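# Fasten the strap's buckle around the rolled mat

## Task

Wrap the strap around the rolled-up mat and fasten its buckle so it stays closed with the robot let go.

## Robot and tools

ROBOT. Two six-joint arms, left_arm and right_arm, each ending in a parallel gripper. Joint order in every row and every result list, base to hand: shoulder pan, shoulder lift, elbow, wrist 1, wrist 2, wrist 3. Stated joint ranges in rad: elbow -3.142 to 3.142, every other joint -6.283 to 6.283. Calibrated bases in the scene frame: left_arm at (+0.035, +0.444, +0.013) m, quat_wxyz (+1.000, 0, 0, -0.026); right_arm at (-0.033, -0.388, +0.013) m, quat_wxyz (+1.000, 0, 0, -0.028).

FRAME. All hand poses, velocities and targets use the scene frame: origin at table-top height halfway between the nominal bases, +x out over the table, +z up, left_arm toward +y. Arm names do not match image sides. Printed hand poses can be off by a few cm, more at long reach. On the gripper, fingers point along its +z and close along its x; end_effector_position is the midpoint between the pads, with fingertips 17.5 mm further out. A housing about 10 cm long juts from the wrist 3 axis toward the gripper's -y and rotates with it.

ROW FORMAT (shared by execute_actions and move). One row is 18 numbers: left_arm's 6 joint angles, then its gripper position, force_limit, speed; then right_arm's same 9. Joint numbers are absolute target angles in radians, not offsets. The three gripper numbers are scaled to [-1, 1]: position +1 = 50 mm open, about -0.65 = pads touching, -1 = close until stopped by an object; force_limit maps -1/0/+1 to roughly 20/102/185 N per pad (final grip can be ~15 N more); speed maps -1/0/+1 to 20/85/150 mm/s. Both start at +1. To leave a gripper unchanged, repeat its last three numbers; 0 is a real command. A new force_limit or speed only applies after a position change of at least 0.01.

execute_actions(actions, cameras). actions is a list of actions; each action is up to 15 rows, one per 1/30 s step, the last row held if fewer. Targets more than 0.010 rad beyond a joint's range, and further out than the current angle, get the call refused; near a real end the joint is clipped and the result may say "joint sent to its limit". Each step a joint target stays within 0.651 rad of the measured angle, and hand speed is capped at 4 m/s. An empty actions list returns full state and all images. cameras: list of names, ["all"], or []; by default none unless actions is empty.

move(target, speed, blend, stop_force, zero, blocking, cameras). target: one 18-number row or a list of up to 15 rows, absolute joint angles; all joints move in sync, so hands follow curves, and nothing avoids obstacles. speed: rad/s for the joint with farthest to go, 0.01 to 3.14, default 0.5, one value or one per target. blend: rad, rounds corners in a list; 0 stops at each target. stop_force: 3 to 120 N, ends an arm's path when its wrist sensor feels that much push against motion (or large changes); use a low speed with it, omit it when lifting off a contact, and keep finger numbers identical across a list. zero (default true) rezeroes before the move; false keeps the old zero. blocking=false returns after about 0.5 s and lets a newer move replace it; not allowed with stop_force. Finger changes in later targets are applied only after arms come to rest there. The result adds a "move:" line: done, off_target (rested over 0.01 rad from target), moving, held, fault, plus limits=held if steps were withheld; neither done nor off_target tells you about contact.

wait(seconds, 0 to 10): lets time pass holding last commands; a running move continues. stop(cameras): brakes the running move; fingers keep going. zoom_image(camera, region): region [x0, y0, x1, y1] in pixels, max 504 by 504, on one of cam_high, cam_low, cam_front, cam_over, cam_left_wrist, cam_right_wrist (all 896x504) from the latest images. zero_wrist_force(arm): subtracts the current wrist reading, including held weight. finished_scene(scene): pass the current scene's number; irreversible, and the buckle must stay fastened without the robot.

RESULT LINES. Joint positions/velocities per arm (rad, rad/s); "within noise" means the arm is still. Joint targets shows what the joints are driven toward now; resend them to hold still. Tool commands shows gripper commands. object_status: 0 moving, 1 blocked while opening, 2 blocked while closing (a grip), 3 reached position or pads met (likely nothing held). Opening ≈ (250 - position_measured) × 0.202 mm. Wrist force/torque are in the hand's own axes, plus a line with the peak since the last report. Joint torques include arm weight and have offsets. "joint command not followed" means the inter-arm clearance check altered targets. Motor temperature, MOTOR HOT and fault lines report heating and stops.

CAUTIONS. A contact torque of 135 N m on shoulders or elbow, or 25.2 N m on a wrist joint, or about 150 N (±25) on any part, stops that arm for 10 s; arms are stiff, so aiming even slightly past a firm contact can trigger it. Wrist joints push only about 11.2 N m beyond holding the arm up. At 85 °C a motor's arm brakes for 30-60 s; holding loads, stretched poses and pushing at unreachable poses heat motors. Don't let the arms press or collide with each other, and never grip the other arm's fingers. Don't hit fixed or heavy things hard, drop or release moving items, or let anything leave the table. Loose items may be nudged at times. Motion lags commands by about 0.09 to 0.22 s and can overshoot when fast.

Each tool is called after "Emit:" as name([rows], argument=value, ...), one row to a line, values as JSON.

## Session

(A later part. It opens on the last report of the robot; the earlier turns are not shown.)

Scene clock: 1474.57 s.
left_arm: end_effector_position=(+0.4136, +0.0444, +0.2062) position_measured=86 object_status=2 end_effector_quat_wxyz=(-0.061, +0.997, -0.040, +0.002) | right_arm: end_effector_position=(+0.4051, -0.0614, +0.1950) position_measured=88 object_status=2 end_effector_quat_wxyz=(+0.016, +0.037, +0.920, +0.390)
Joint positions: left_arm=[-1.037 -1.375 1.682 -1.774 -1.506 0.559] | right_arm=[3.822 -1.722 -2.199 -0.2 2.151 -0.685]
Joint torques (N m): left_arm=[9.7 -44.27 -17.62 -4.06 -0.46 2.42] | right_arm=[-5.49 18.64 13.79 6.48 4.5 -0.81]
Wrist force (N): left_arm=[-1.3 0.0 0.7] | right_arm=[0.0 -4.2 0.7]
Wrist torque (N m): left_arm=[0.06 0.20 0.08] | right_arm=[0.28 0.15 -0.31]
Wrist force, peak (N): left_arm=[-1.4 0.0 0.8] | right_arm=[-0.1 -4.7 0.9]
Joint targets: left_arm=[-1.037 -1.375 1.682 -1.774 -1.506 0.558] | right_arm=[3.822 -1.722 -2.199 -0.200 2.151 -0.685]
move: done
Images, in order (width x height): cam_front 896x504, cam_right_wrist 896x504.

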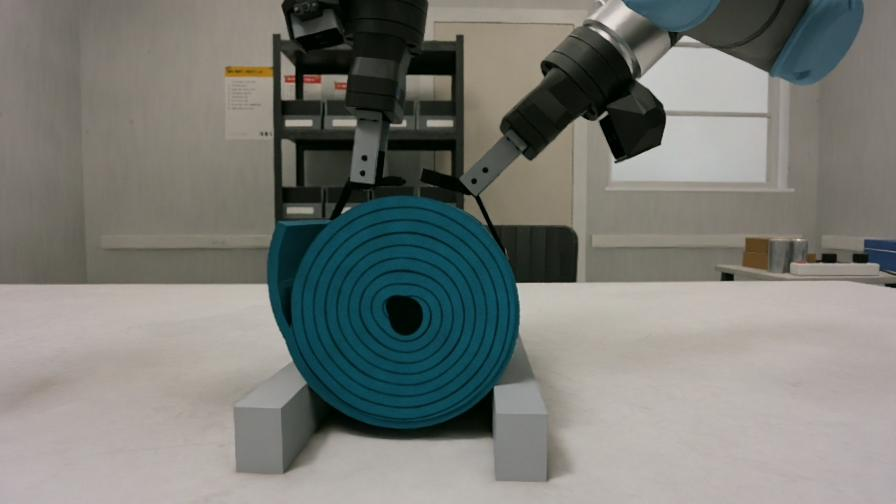

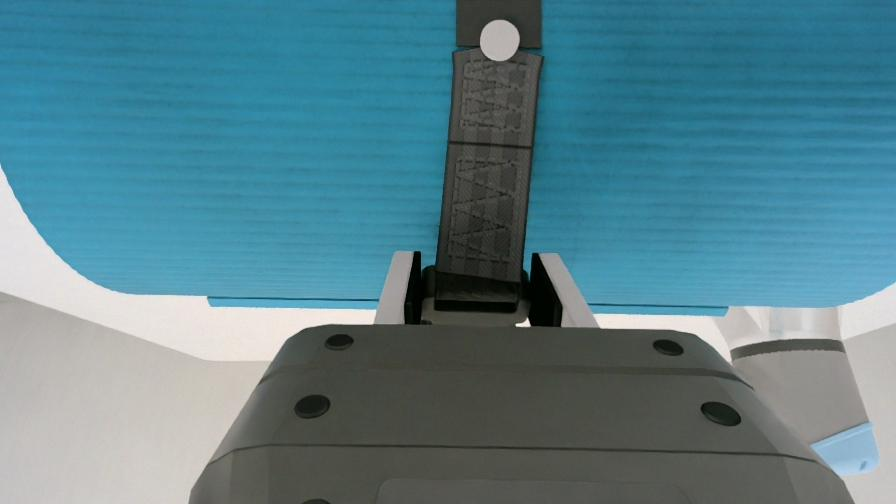

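Emit:
execute_actions(actions=[])

Scene clock: 1501.87 s.
left_arm: end_effector_position=(+0.4136, +0.0444, +0.2062) position_measured=86 object_status=2 end_effector_quat_wxyz=(-0.061, +0.997, -0.040, +0.002) | right_arm: end_effector_position=(+0.4051, -0.0614, +0.1950) position_measured=88 object_status=2 end_effector_quat_wxyz=(+0.016, +0.037, +0.920, +0.390)
Joint positions: left_arm=[-1.037 -1.375 1.682 -1.774 -1.506 0.559] | right_arm=[3.822 -1.722 -2.199 -0.2 2.151 -0.685]
Joint velocities: within noise
Joint torques (N m): left_arm=[8.93 -44.32 -17.81 -3.81 -0.35 2.26] | right_arm=[-3.19 18.65 13.82 6.41 4.5 -0.78]
Motor temperatures (°C): left_arm=[27 31 29 33 35 33] | right_arm=[35 33 25 30 42 36]
Wrist force (N): left_arm=[-1.5 0.2 0.7] | right_arm=[0.1 -4.5 0.8]
Wrist torque (N m): left_arm=[0.08 0.21 0.07] | right_arm=[0.29 0.15 -0.31]
Wrist force, peak (N): left_arm=[-1.5 0.2 0.7] | right_arm=[-0.1 -4.7 0.8]
Joint targets: left_arm=[-1.037 -1.375 1.682 -1.774 -1.506 0.558] | right_arm=[3.822 -1.722 -2.199 -0.200 2.151 -0.685]
Tool commands: left_gripper/position=-1.0 left_gripper/force_limit=-0.5 left_gripper/speed=-1.0 right_gripper/position=-1.0 right_gripper/force_limit=-0.4 right_gripper/speed=-1.0

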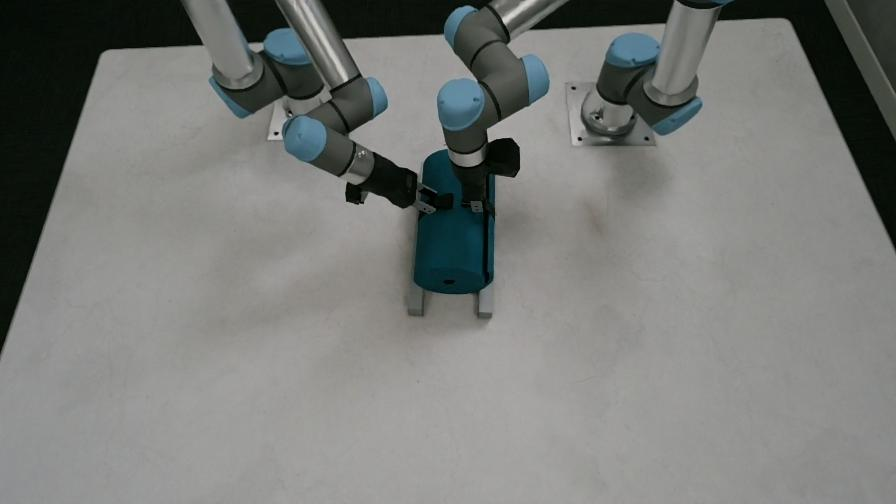

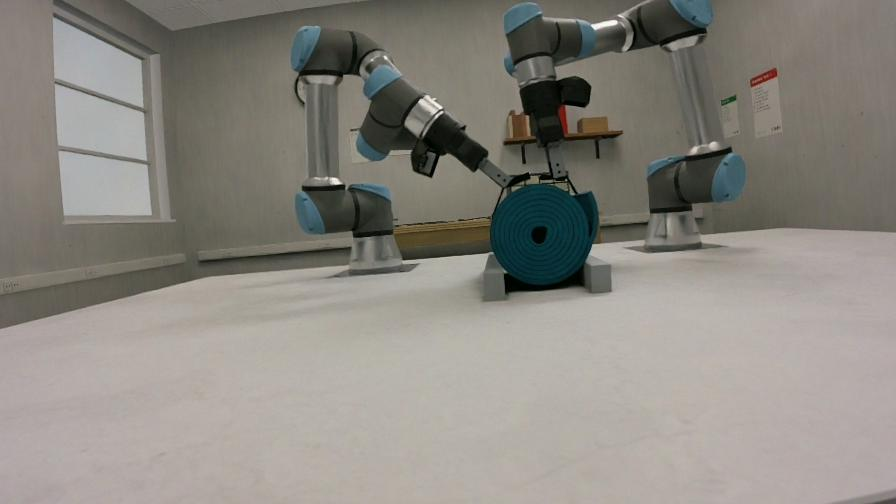

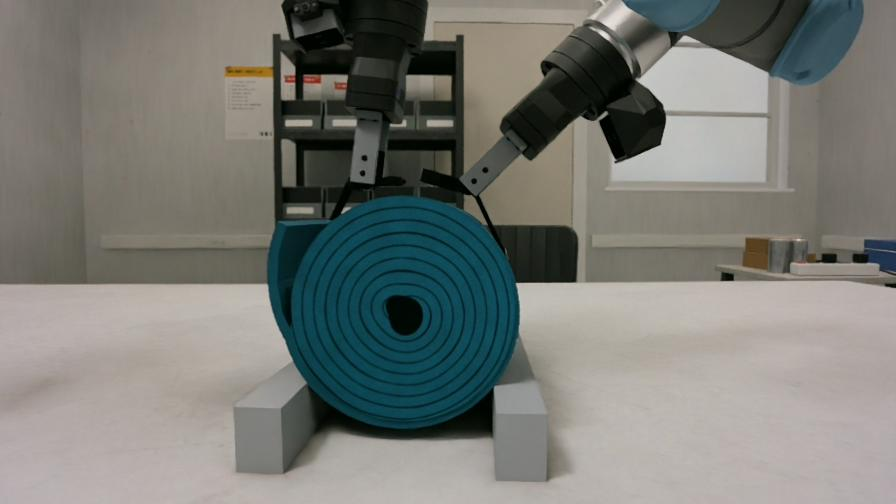

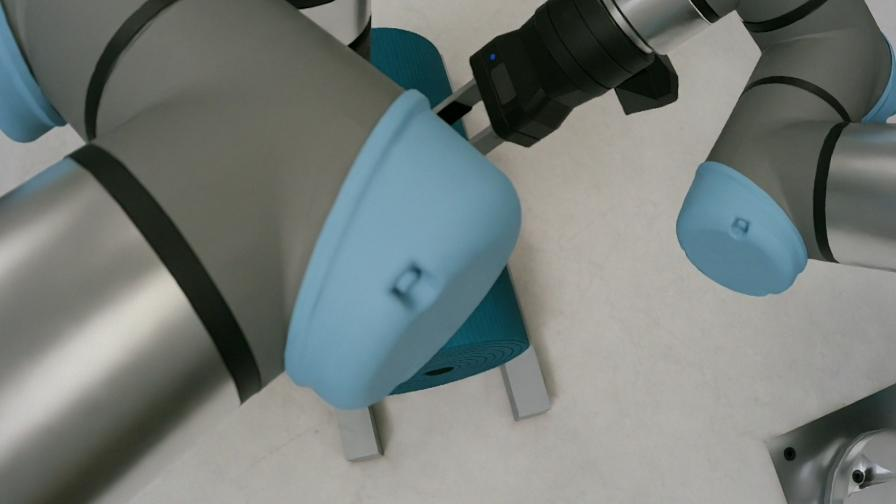

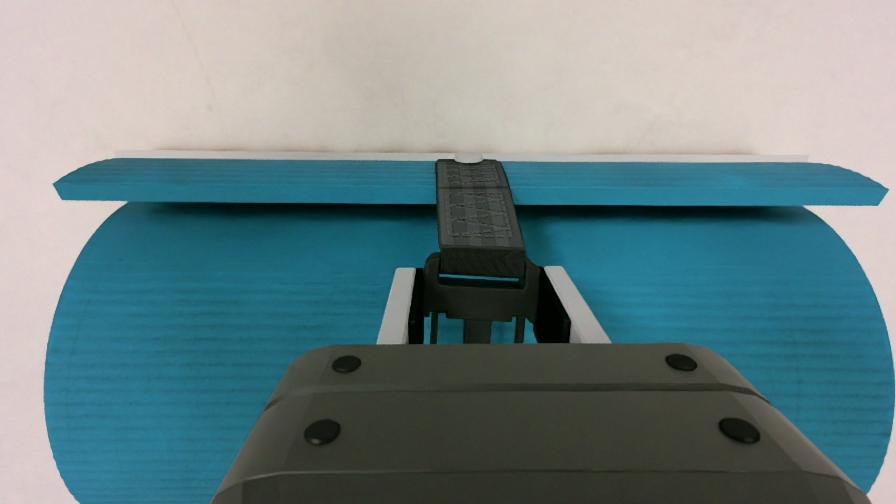

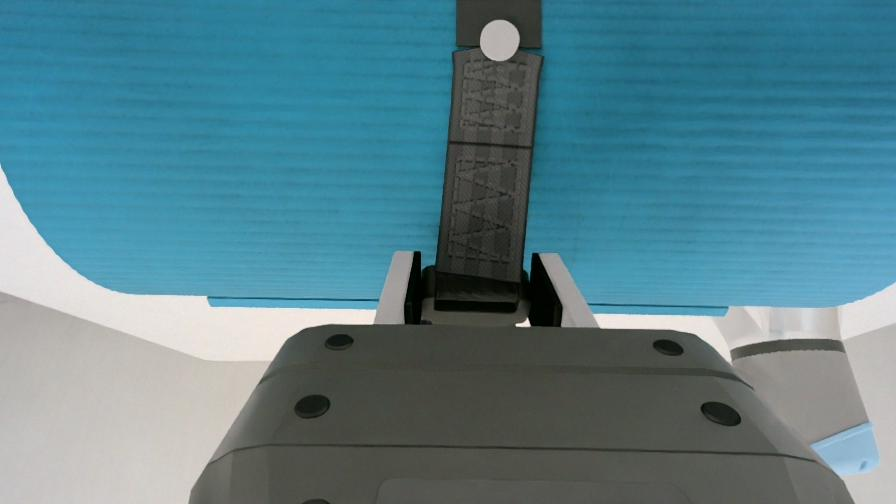

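Emit:
zoom_image(camera="cam_front", region=[240, 160, 440, 360])

Emit:
zoom_image(camera="cam_low", region=[460, 150, 640, 310])

Scaled by 2.520.

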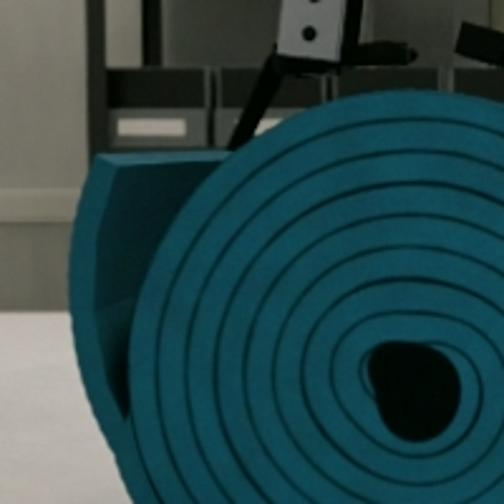

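Scaled by 2.800.

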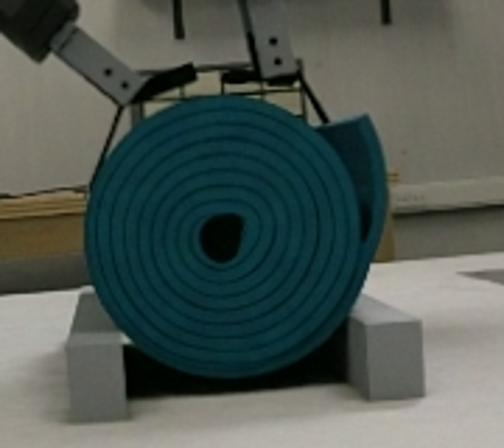

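Emit:
zoom_image(camera="cam_front", region=[330, 150, 530, 262])

Emit:
zoom_image(camera="cam_left_wrist", region=[380, 140, 580, 360])

Emit:
zoom_image(camera="cam_right_wrist", region=[370, 0, 610, 340])

Scaled by 2.520.

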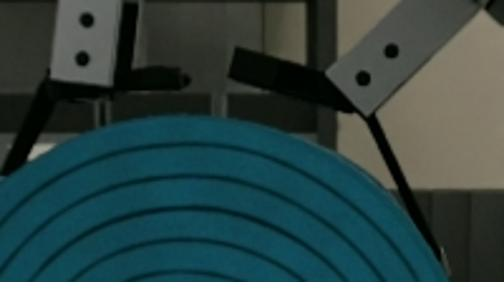

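Scaled by 2.291.

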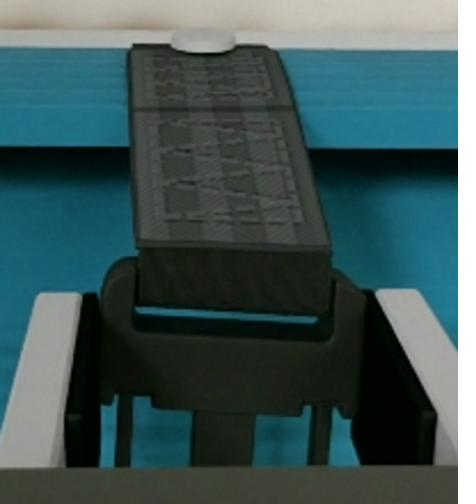

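Scaled by 1.482.

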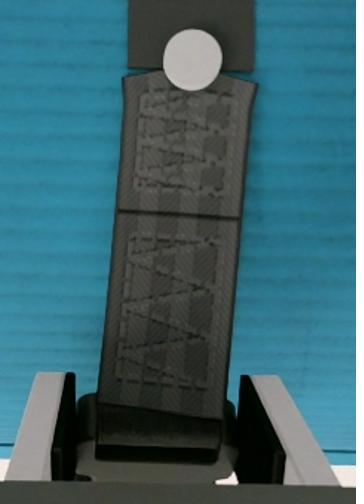

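Emit:
zoom_image(camera="cam_high", region=[400, 140, 530, 310])

Emit:
zoom_image(camera="cam_high", region=[410, 185, 510, 225])

Scaled by 2.965.

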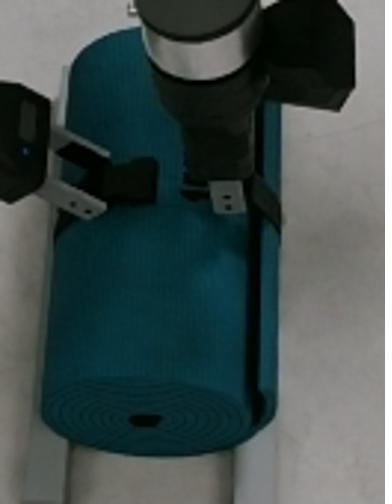

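Scaled by 5.040.

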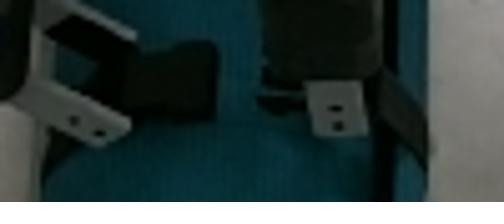

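Emit:
move(target=[-1.0369,-1.3748,1.6815,-1.774,-1.5058,0.5585,-1,-0.5,-1,3.8979,-1.6683,-2.1206,-0.4657,1.9908,-0.6913,-1,-0.4,-1], speed=0.06, stop_force=12, cameras=["cam_right_wrist","cam_front","cam_high"])

Scene clock: 1654.63 s.
left_arm: end_effector_position=(+0.4136, +0.0444, +0.2062) position_measured=86 object_status=2 end_effector_quat_wxyz=(-0.061, +0.997, -0.040, +0.002) | right_arm: end_effector_position=(+0.4039, -0.0558, +0.1935) position_measured=88 object_status=2 end_effector_quat_wxyz=(+0.012, +0.038, +0.953, +0.301)
Joint positions: left_arm=[-1.037 -1.375 1.682 -1.774 -1.506 0.559] | right_arm=[3.898 -1.668 -2.121 -0.466 1.991 -0.691]
Joint torques (N m): left_arm=[9.37 -44.43 -17.9 -3.61 -0.12 2] | right_arm=[-6.28 17.52 14.52 6.39 4.22 -0.17]
Wrist force (N): left_arm=[-1.2 0.1 0.5] | right_arm=[0.0 -2.9 0.8]
Wrist torque (N m): left_arm=[0.07 0.17 0.08] | right_arm=[0.32 0.03 -0.16]
Wrist force, peak (N): left_arm=[-1.6 0.1 0.6] | right_arm=[0.2 -4.6 0.8]
Joint targets: left_arm=[-1.037 -1.375 1.682 -1.774 -1.506 0.558] | right_arm=[3.898 -1.668 -2.121 -0.466 1.991 -0.691]
move: done
Images, in order (width x height): cam_high 896x504, cam_front 896x504, cam_right_wrist 896x504.

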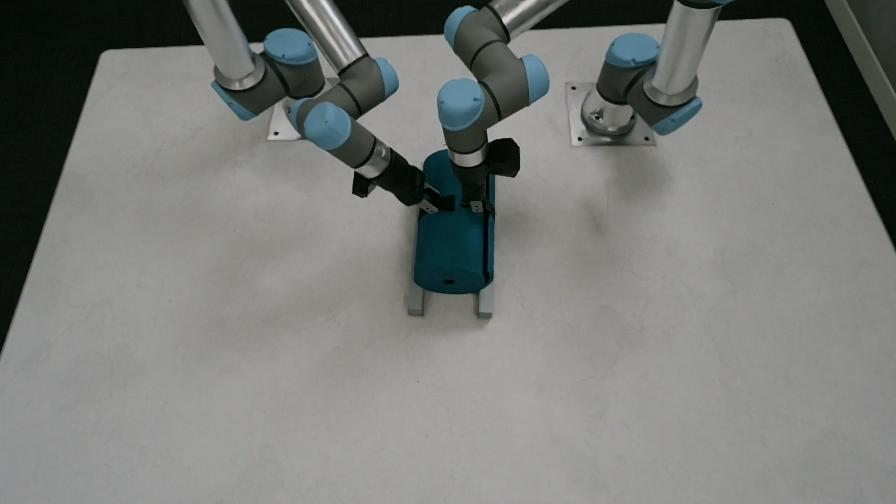

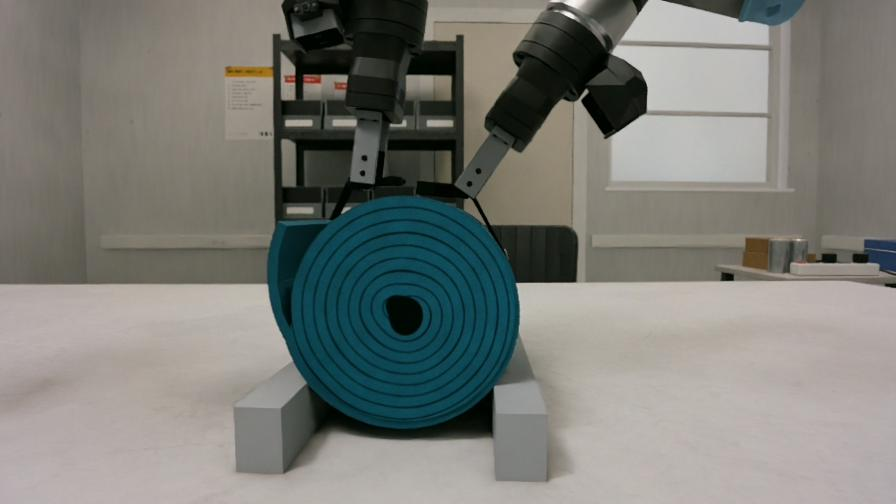

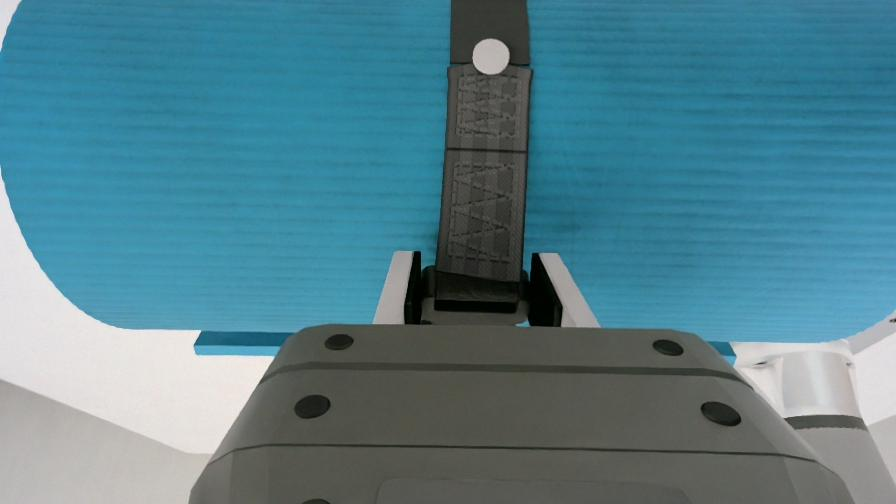

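Emit:
zoom_image(camera="cam_front", region=[330, 150, 530, 262])

Emit:
zoom_image(camera="cam_high", region=[420, 185, 500, 225])

Scaled by 2.520.

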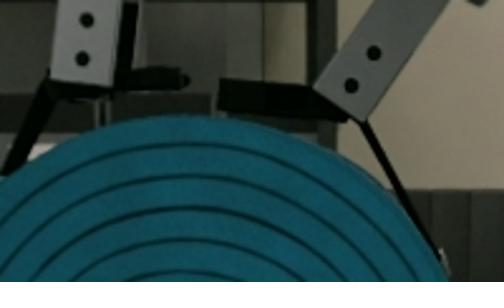

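Scaled by 6.300.

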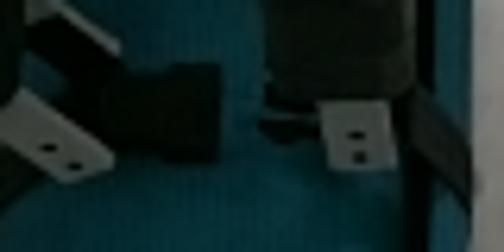

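Emit:
move(target=[-1.0568,-1.3334,1.6307,-1.7031,-1.4722,0.5339,-1,-0.5,-1,3.8979,-1.6683,-2.1206,-0.4657,1.9908,-0.6913,-1,-0.4,-1], speed=0.03, stop_force=10, cameras=["cam_left_wrist","cam_right_wrist","cam_front","cam_high","cam_low"])

Emit:
zoom_image(camera="cam_front", region=[330, 150, 530, 262])

Emit:
zoom_image(camera="cam_high", region=[430, 185, 490, 225])

Emit:
zoom_image(camera="cam_low", region=[480, 150, 600, 230])

Scene clock: 1698.97 s.
left_arm: end_effector_position=(+0.4141, +0.0391, +0.2027) position_measured=86 object_status=2 end_effector_quat_wxyz=(-0.096, +0.995, -0.040, +0.004) | right_arm: end_effector_position=(+0.4039, -0.0558, +0.1935) position_measured=88 object_status=2 end_effector_quat_wxyz=(+0.012, +0.038, +0.953, +0.301)
Joint positions: left_arm=[-1.057 -1.333 1.631 -1.703 -1.472 0.534] | right_arm=[3.898 -1.668 -2.121 -0.466 1.991 -0.691]
Joint torques (N m): left_arm=[4.96 -44 -16.74 -5.1 -1.5 1.09] | right_arm=[-6.61 17.76 14.64 6.27 4.17 0.61]
Wrist force (N): left_arm=[-1.4 0.1 0.2] | right_arm=[0.1 -2.9 1.0]
Wrist torque (N m): left_arm=[0.07 0.18 0.08] | right_arm=[0.31 0.02 -0.16]
Wrist force, peak (N): left_arm=[-1.5 0.0 0.8] | right_arm=[0.3 -3.4 1.3]
Joint targets: left_arm=[-1.057 -1.333 1.631 -1.703 -1.472 0.534] | right_arm=[3.898 -1.668 -2.121 -0.466 1.991 -0.691]
move: done
Images, in order (width x height): cam_high 896x504, cam_low 896x504, cam_front 896x504, cam_left_wrist 896x504, cam_right_wrist 896x504.

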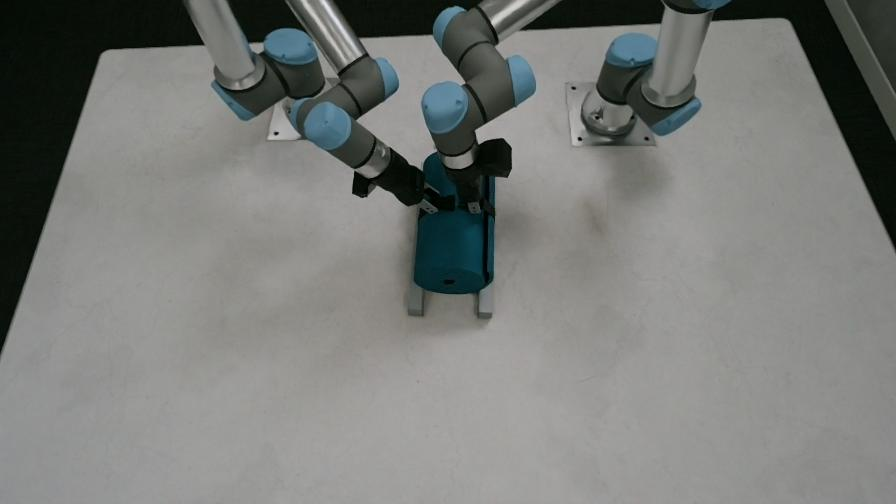

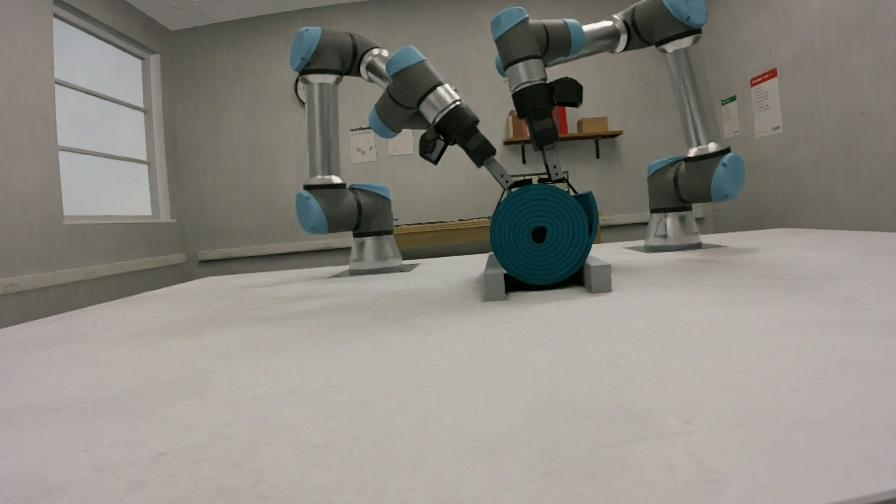

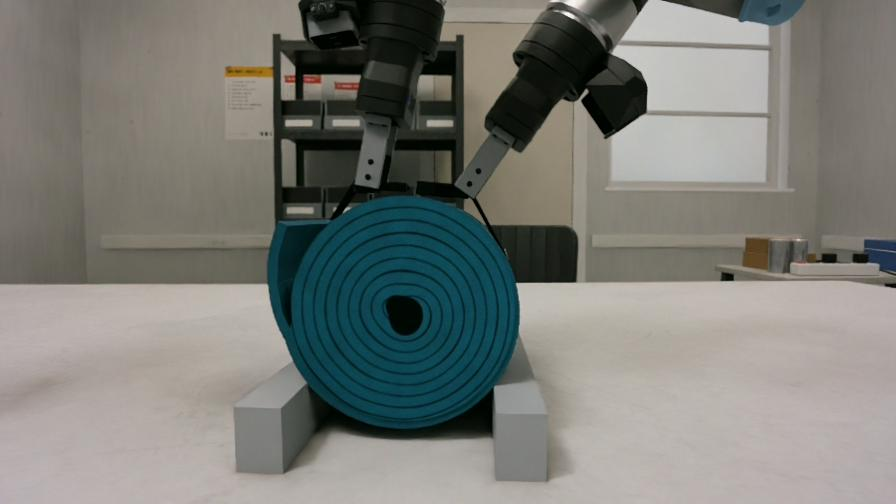

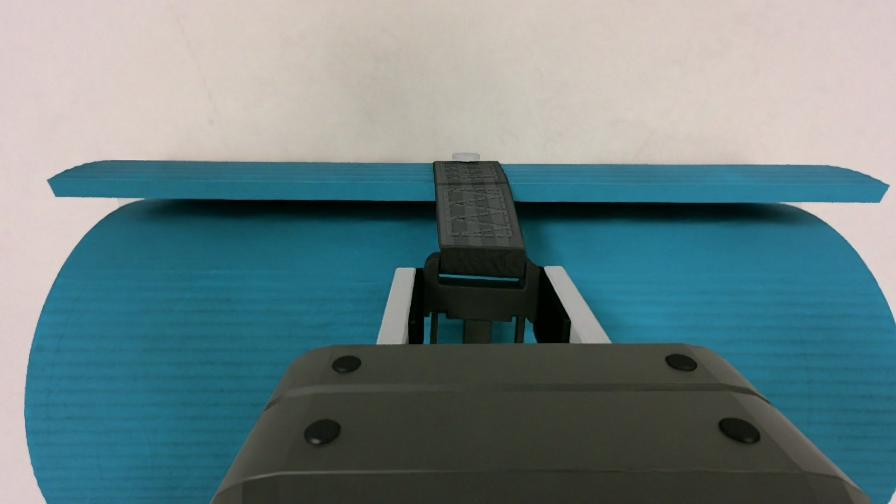

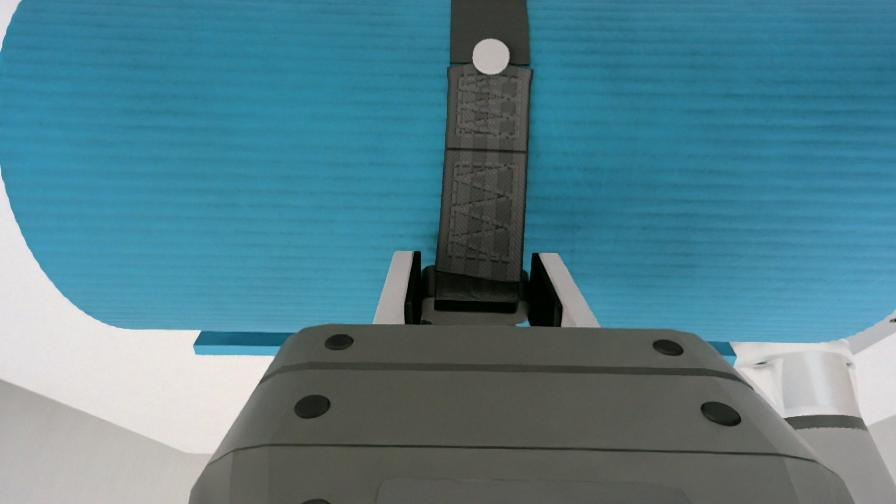

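Scaled by 2.520.

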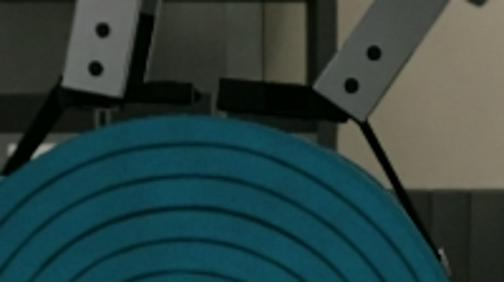

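Scaled by 8.400.

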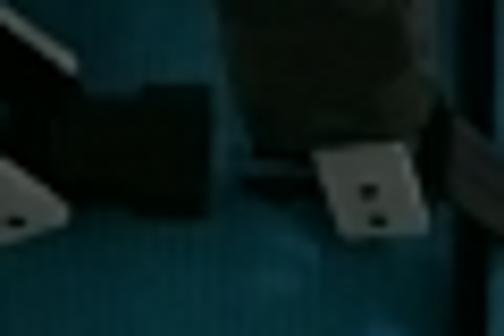

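Scaled by 4.200.

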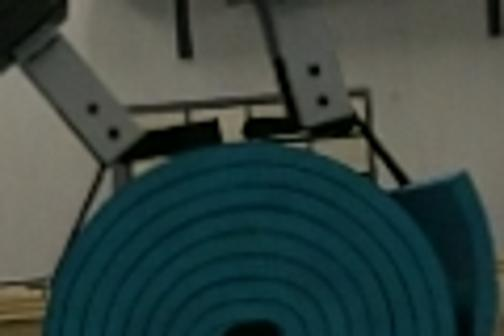

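Emit:
move(target=[-1.0636,-1.3195,1.6170,-1.7026,-1.4733,0.5271,-1,-0.5,-1,3.8979,-1.6683,-2.1206,-0.4657,1.9908,-0.6913,-1,-0.4,-1], speed=0.02, stop_force=8, cameras=["cam_left_wrist","cam_front","cam_high","cam_low"])

Emit:
zoom_image(camera="cam_front", region=[360, 160, 480, 220])

Emit:
zoom_image(camera="cam_high", region=[430, 185, 490, 225])

Emit:
zoom_image(camera="cam_low", region=[500, 165, 580, 205])

Scene clock: 1740.63 s.
left_arm: end_effector_position=(+0.4135, +0.0315, +0.2011) position_measured=86 object_status=2 end_effector_quat_wxyz=(-0.096, +0.995, -0.040, +0.004) | right_arm: end_effector_position=(+0.4039, -0.0558, +0.1935) position_measured=88 object_status=2 end_effector_quat_wxyz=(+0.012, +0.038, +0.953, +0.301)
Joint positions: left_arm=[-1.064 -1.319 1.617 -1.703 -1.473 0.527] | right_arm=[3.898 -1.668 -2.121 -0.466 1.991 -0.691]
Joint torques (N m): left_arm=[6.63 -46.57 -17.99 -0.89 -0.14 2.34] | right_arm=[-6.16 17.32 14.78 6.08 4.07 0.63]
Wrist force (N): left_arm=[-1.4 -0.3 0.6] | right_arm=[0.1 -3.2 1.0]
Wrist torque (N m): left_arm=[0.03 0.19 0.09] | right_arm=[0.29 0.03 -0.17]
Wrist force, peak (N): left_arm=[-1.7 0.0 0.7] | right_arm=[0.1 -3.5 1.2]
Joint targets: left_arm=[-1.064 -1.319 1.617 -1.703 -1.473 0.527] | right_arm=[3.898 -1.668 -2.121 -0.466 1.991 -0.691]
move: done
Images, in order (width x height): cam_high 896x504, cam_low 896x504, cam_front 896x504, cam_left_wrist 896x504.

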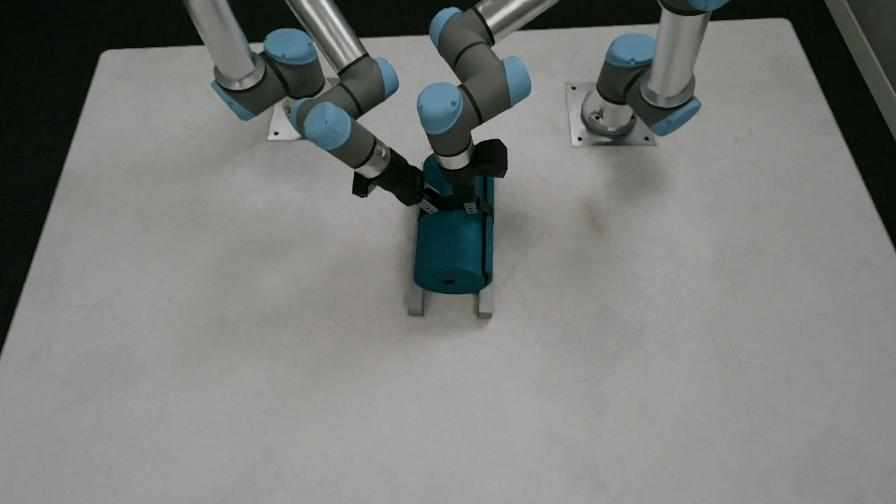

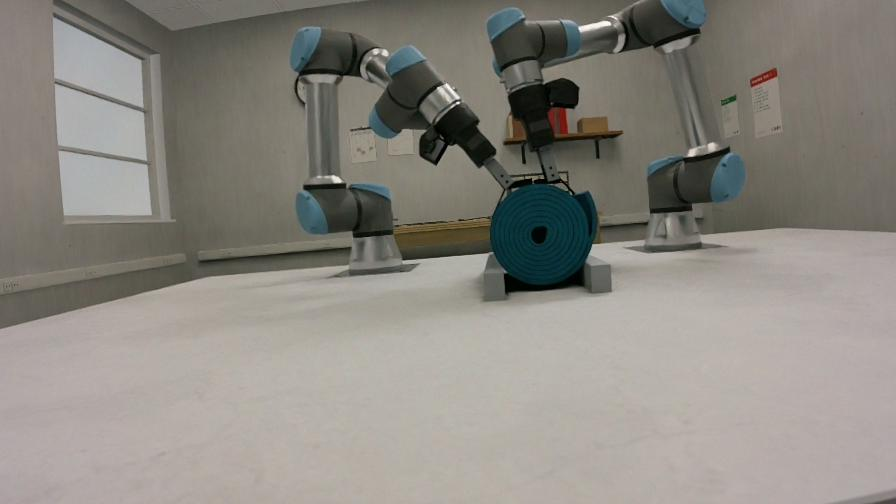

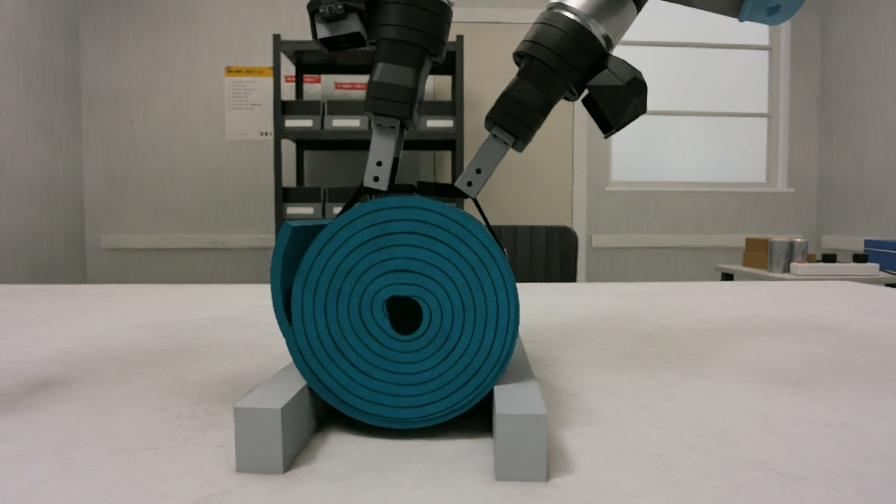

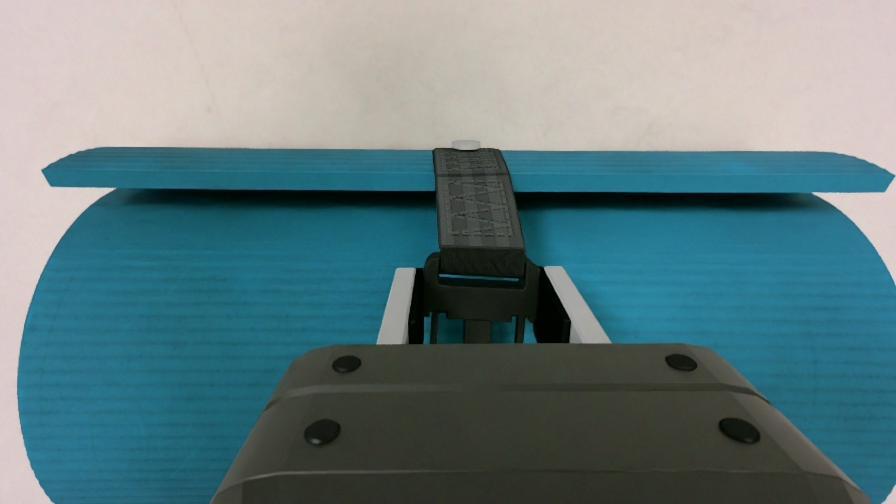

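Scaled by 4.200.

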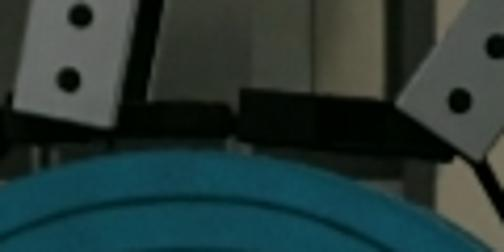

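Scaled by 8.400.

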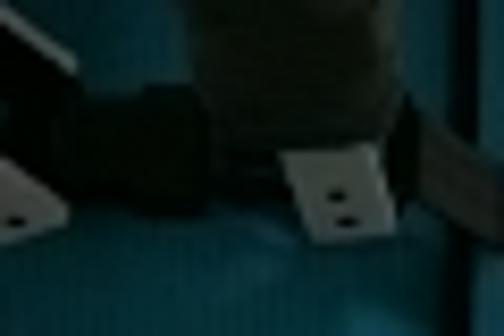

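Scaled by 6.300.

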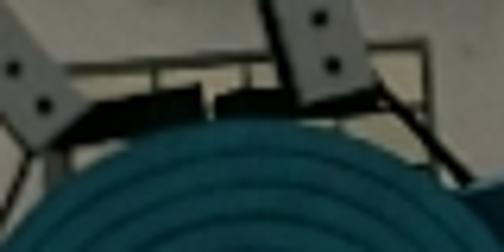

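Emit:
move(target=[-1.0760,-1.2955,1.5770,-1.6395,-1.4497,0.5099,-1,-0.5,-1,3.8979,-1.6683,-2.1206,-0.4657,1.9908,-0.6913,-1,-0.4,-1], speed=0.03, stop_force=8, cameras=["cam_front","cam_low","cam_high"])

Emit:
zoom_image(camera="cam_front", region=[360, 160, 480, 220])

Emit:
zoom_image(camera="cam_low", region=[500, 165, 580, 205])

Scene clock: 1769.47 s.
left_arm: end_effector_position=(+0.4134, +0.0304, +0.2028) position_measured=86 object_status=2 end_effector_quat_wxyz=(-0.122, +0.992, -0.040, +0.005) | right_arm: end_effector_position=(+0.4039, -0.0558, +0.1935) position_measured=88 object_status=2 end_effector_quat_wxyz=(+0.012, +0.038, +0.953, +0.301)
Joint positions: left_arm=[-1.076 -1.295 1.577 -1.639 -1.45 0.51] | right_arm=[3.898 -1.668 -2.121 -0.466 1.991 -0.691]
Joint torques (N m): left_arm=[1.53 -43.24 -17.33 -5.11 -1.24 0.46] | right_arm=[-5.79 18.19 14.66 5.84 4.02 0.6]
Wrist force (N): left_arm=[-1.4 -0.3 0.8] | right_arm=[-0.1 -3.1 1.0]
Wrist torque (N m): left_arm=[0.03 0.19 0.11] | right_arm=[0.29 0.06 -0.16]
Wrist force, peak (N): left_arm=[-1.6 -0.1 0.9] | right_arm=[0.1 -3.4 1.3]
Joint targets: left_arm=[-1.076 -1.295 1.577 -1.640 -1.450 0.510] | right_arm=[3.898 -1.668 -2.121 -0.466 1.991 -0.691]
move: done
Images, in order (width x height): cam_high 896x504, cam_low 896x504, cam_front 896x504.

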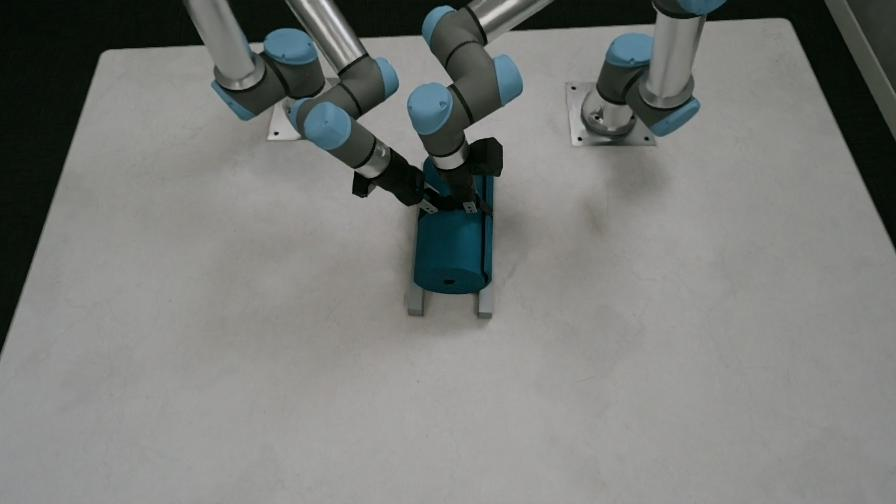

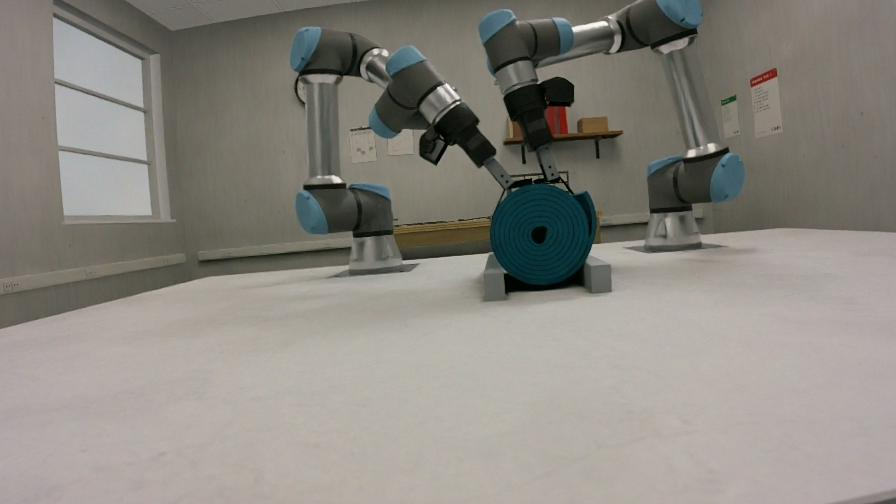

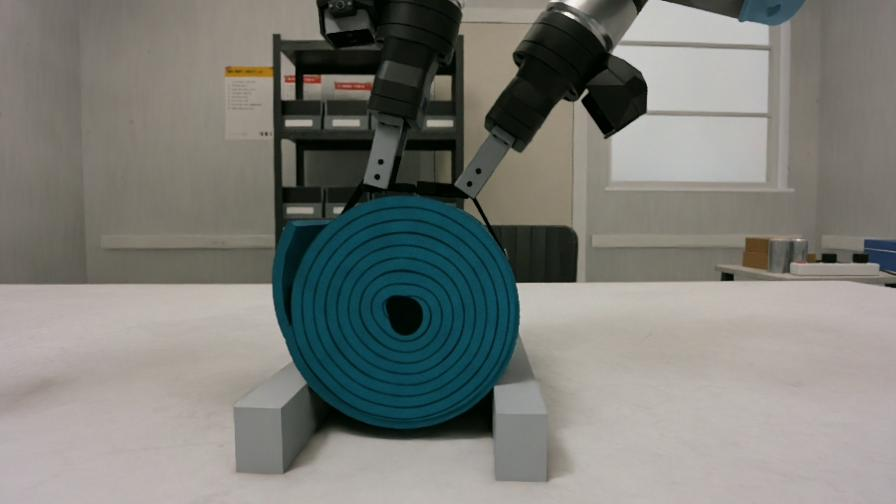

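Scaled by 4.200.

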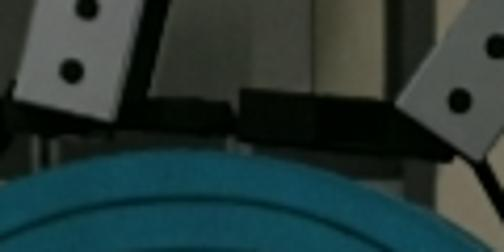

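Scaled by 6.300.

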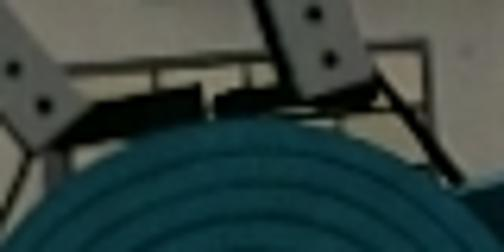

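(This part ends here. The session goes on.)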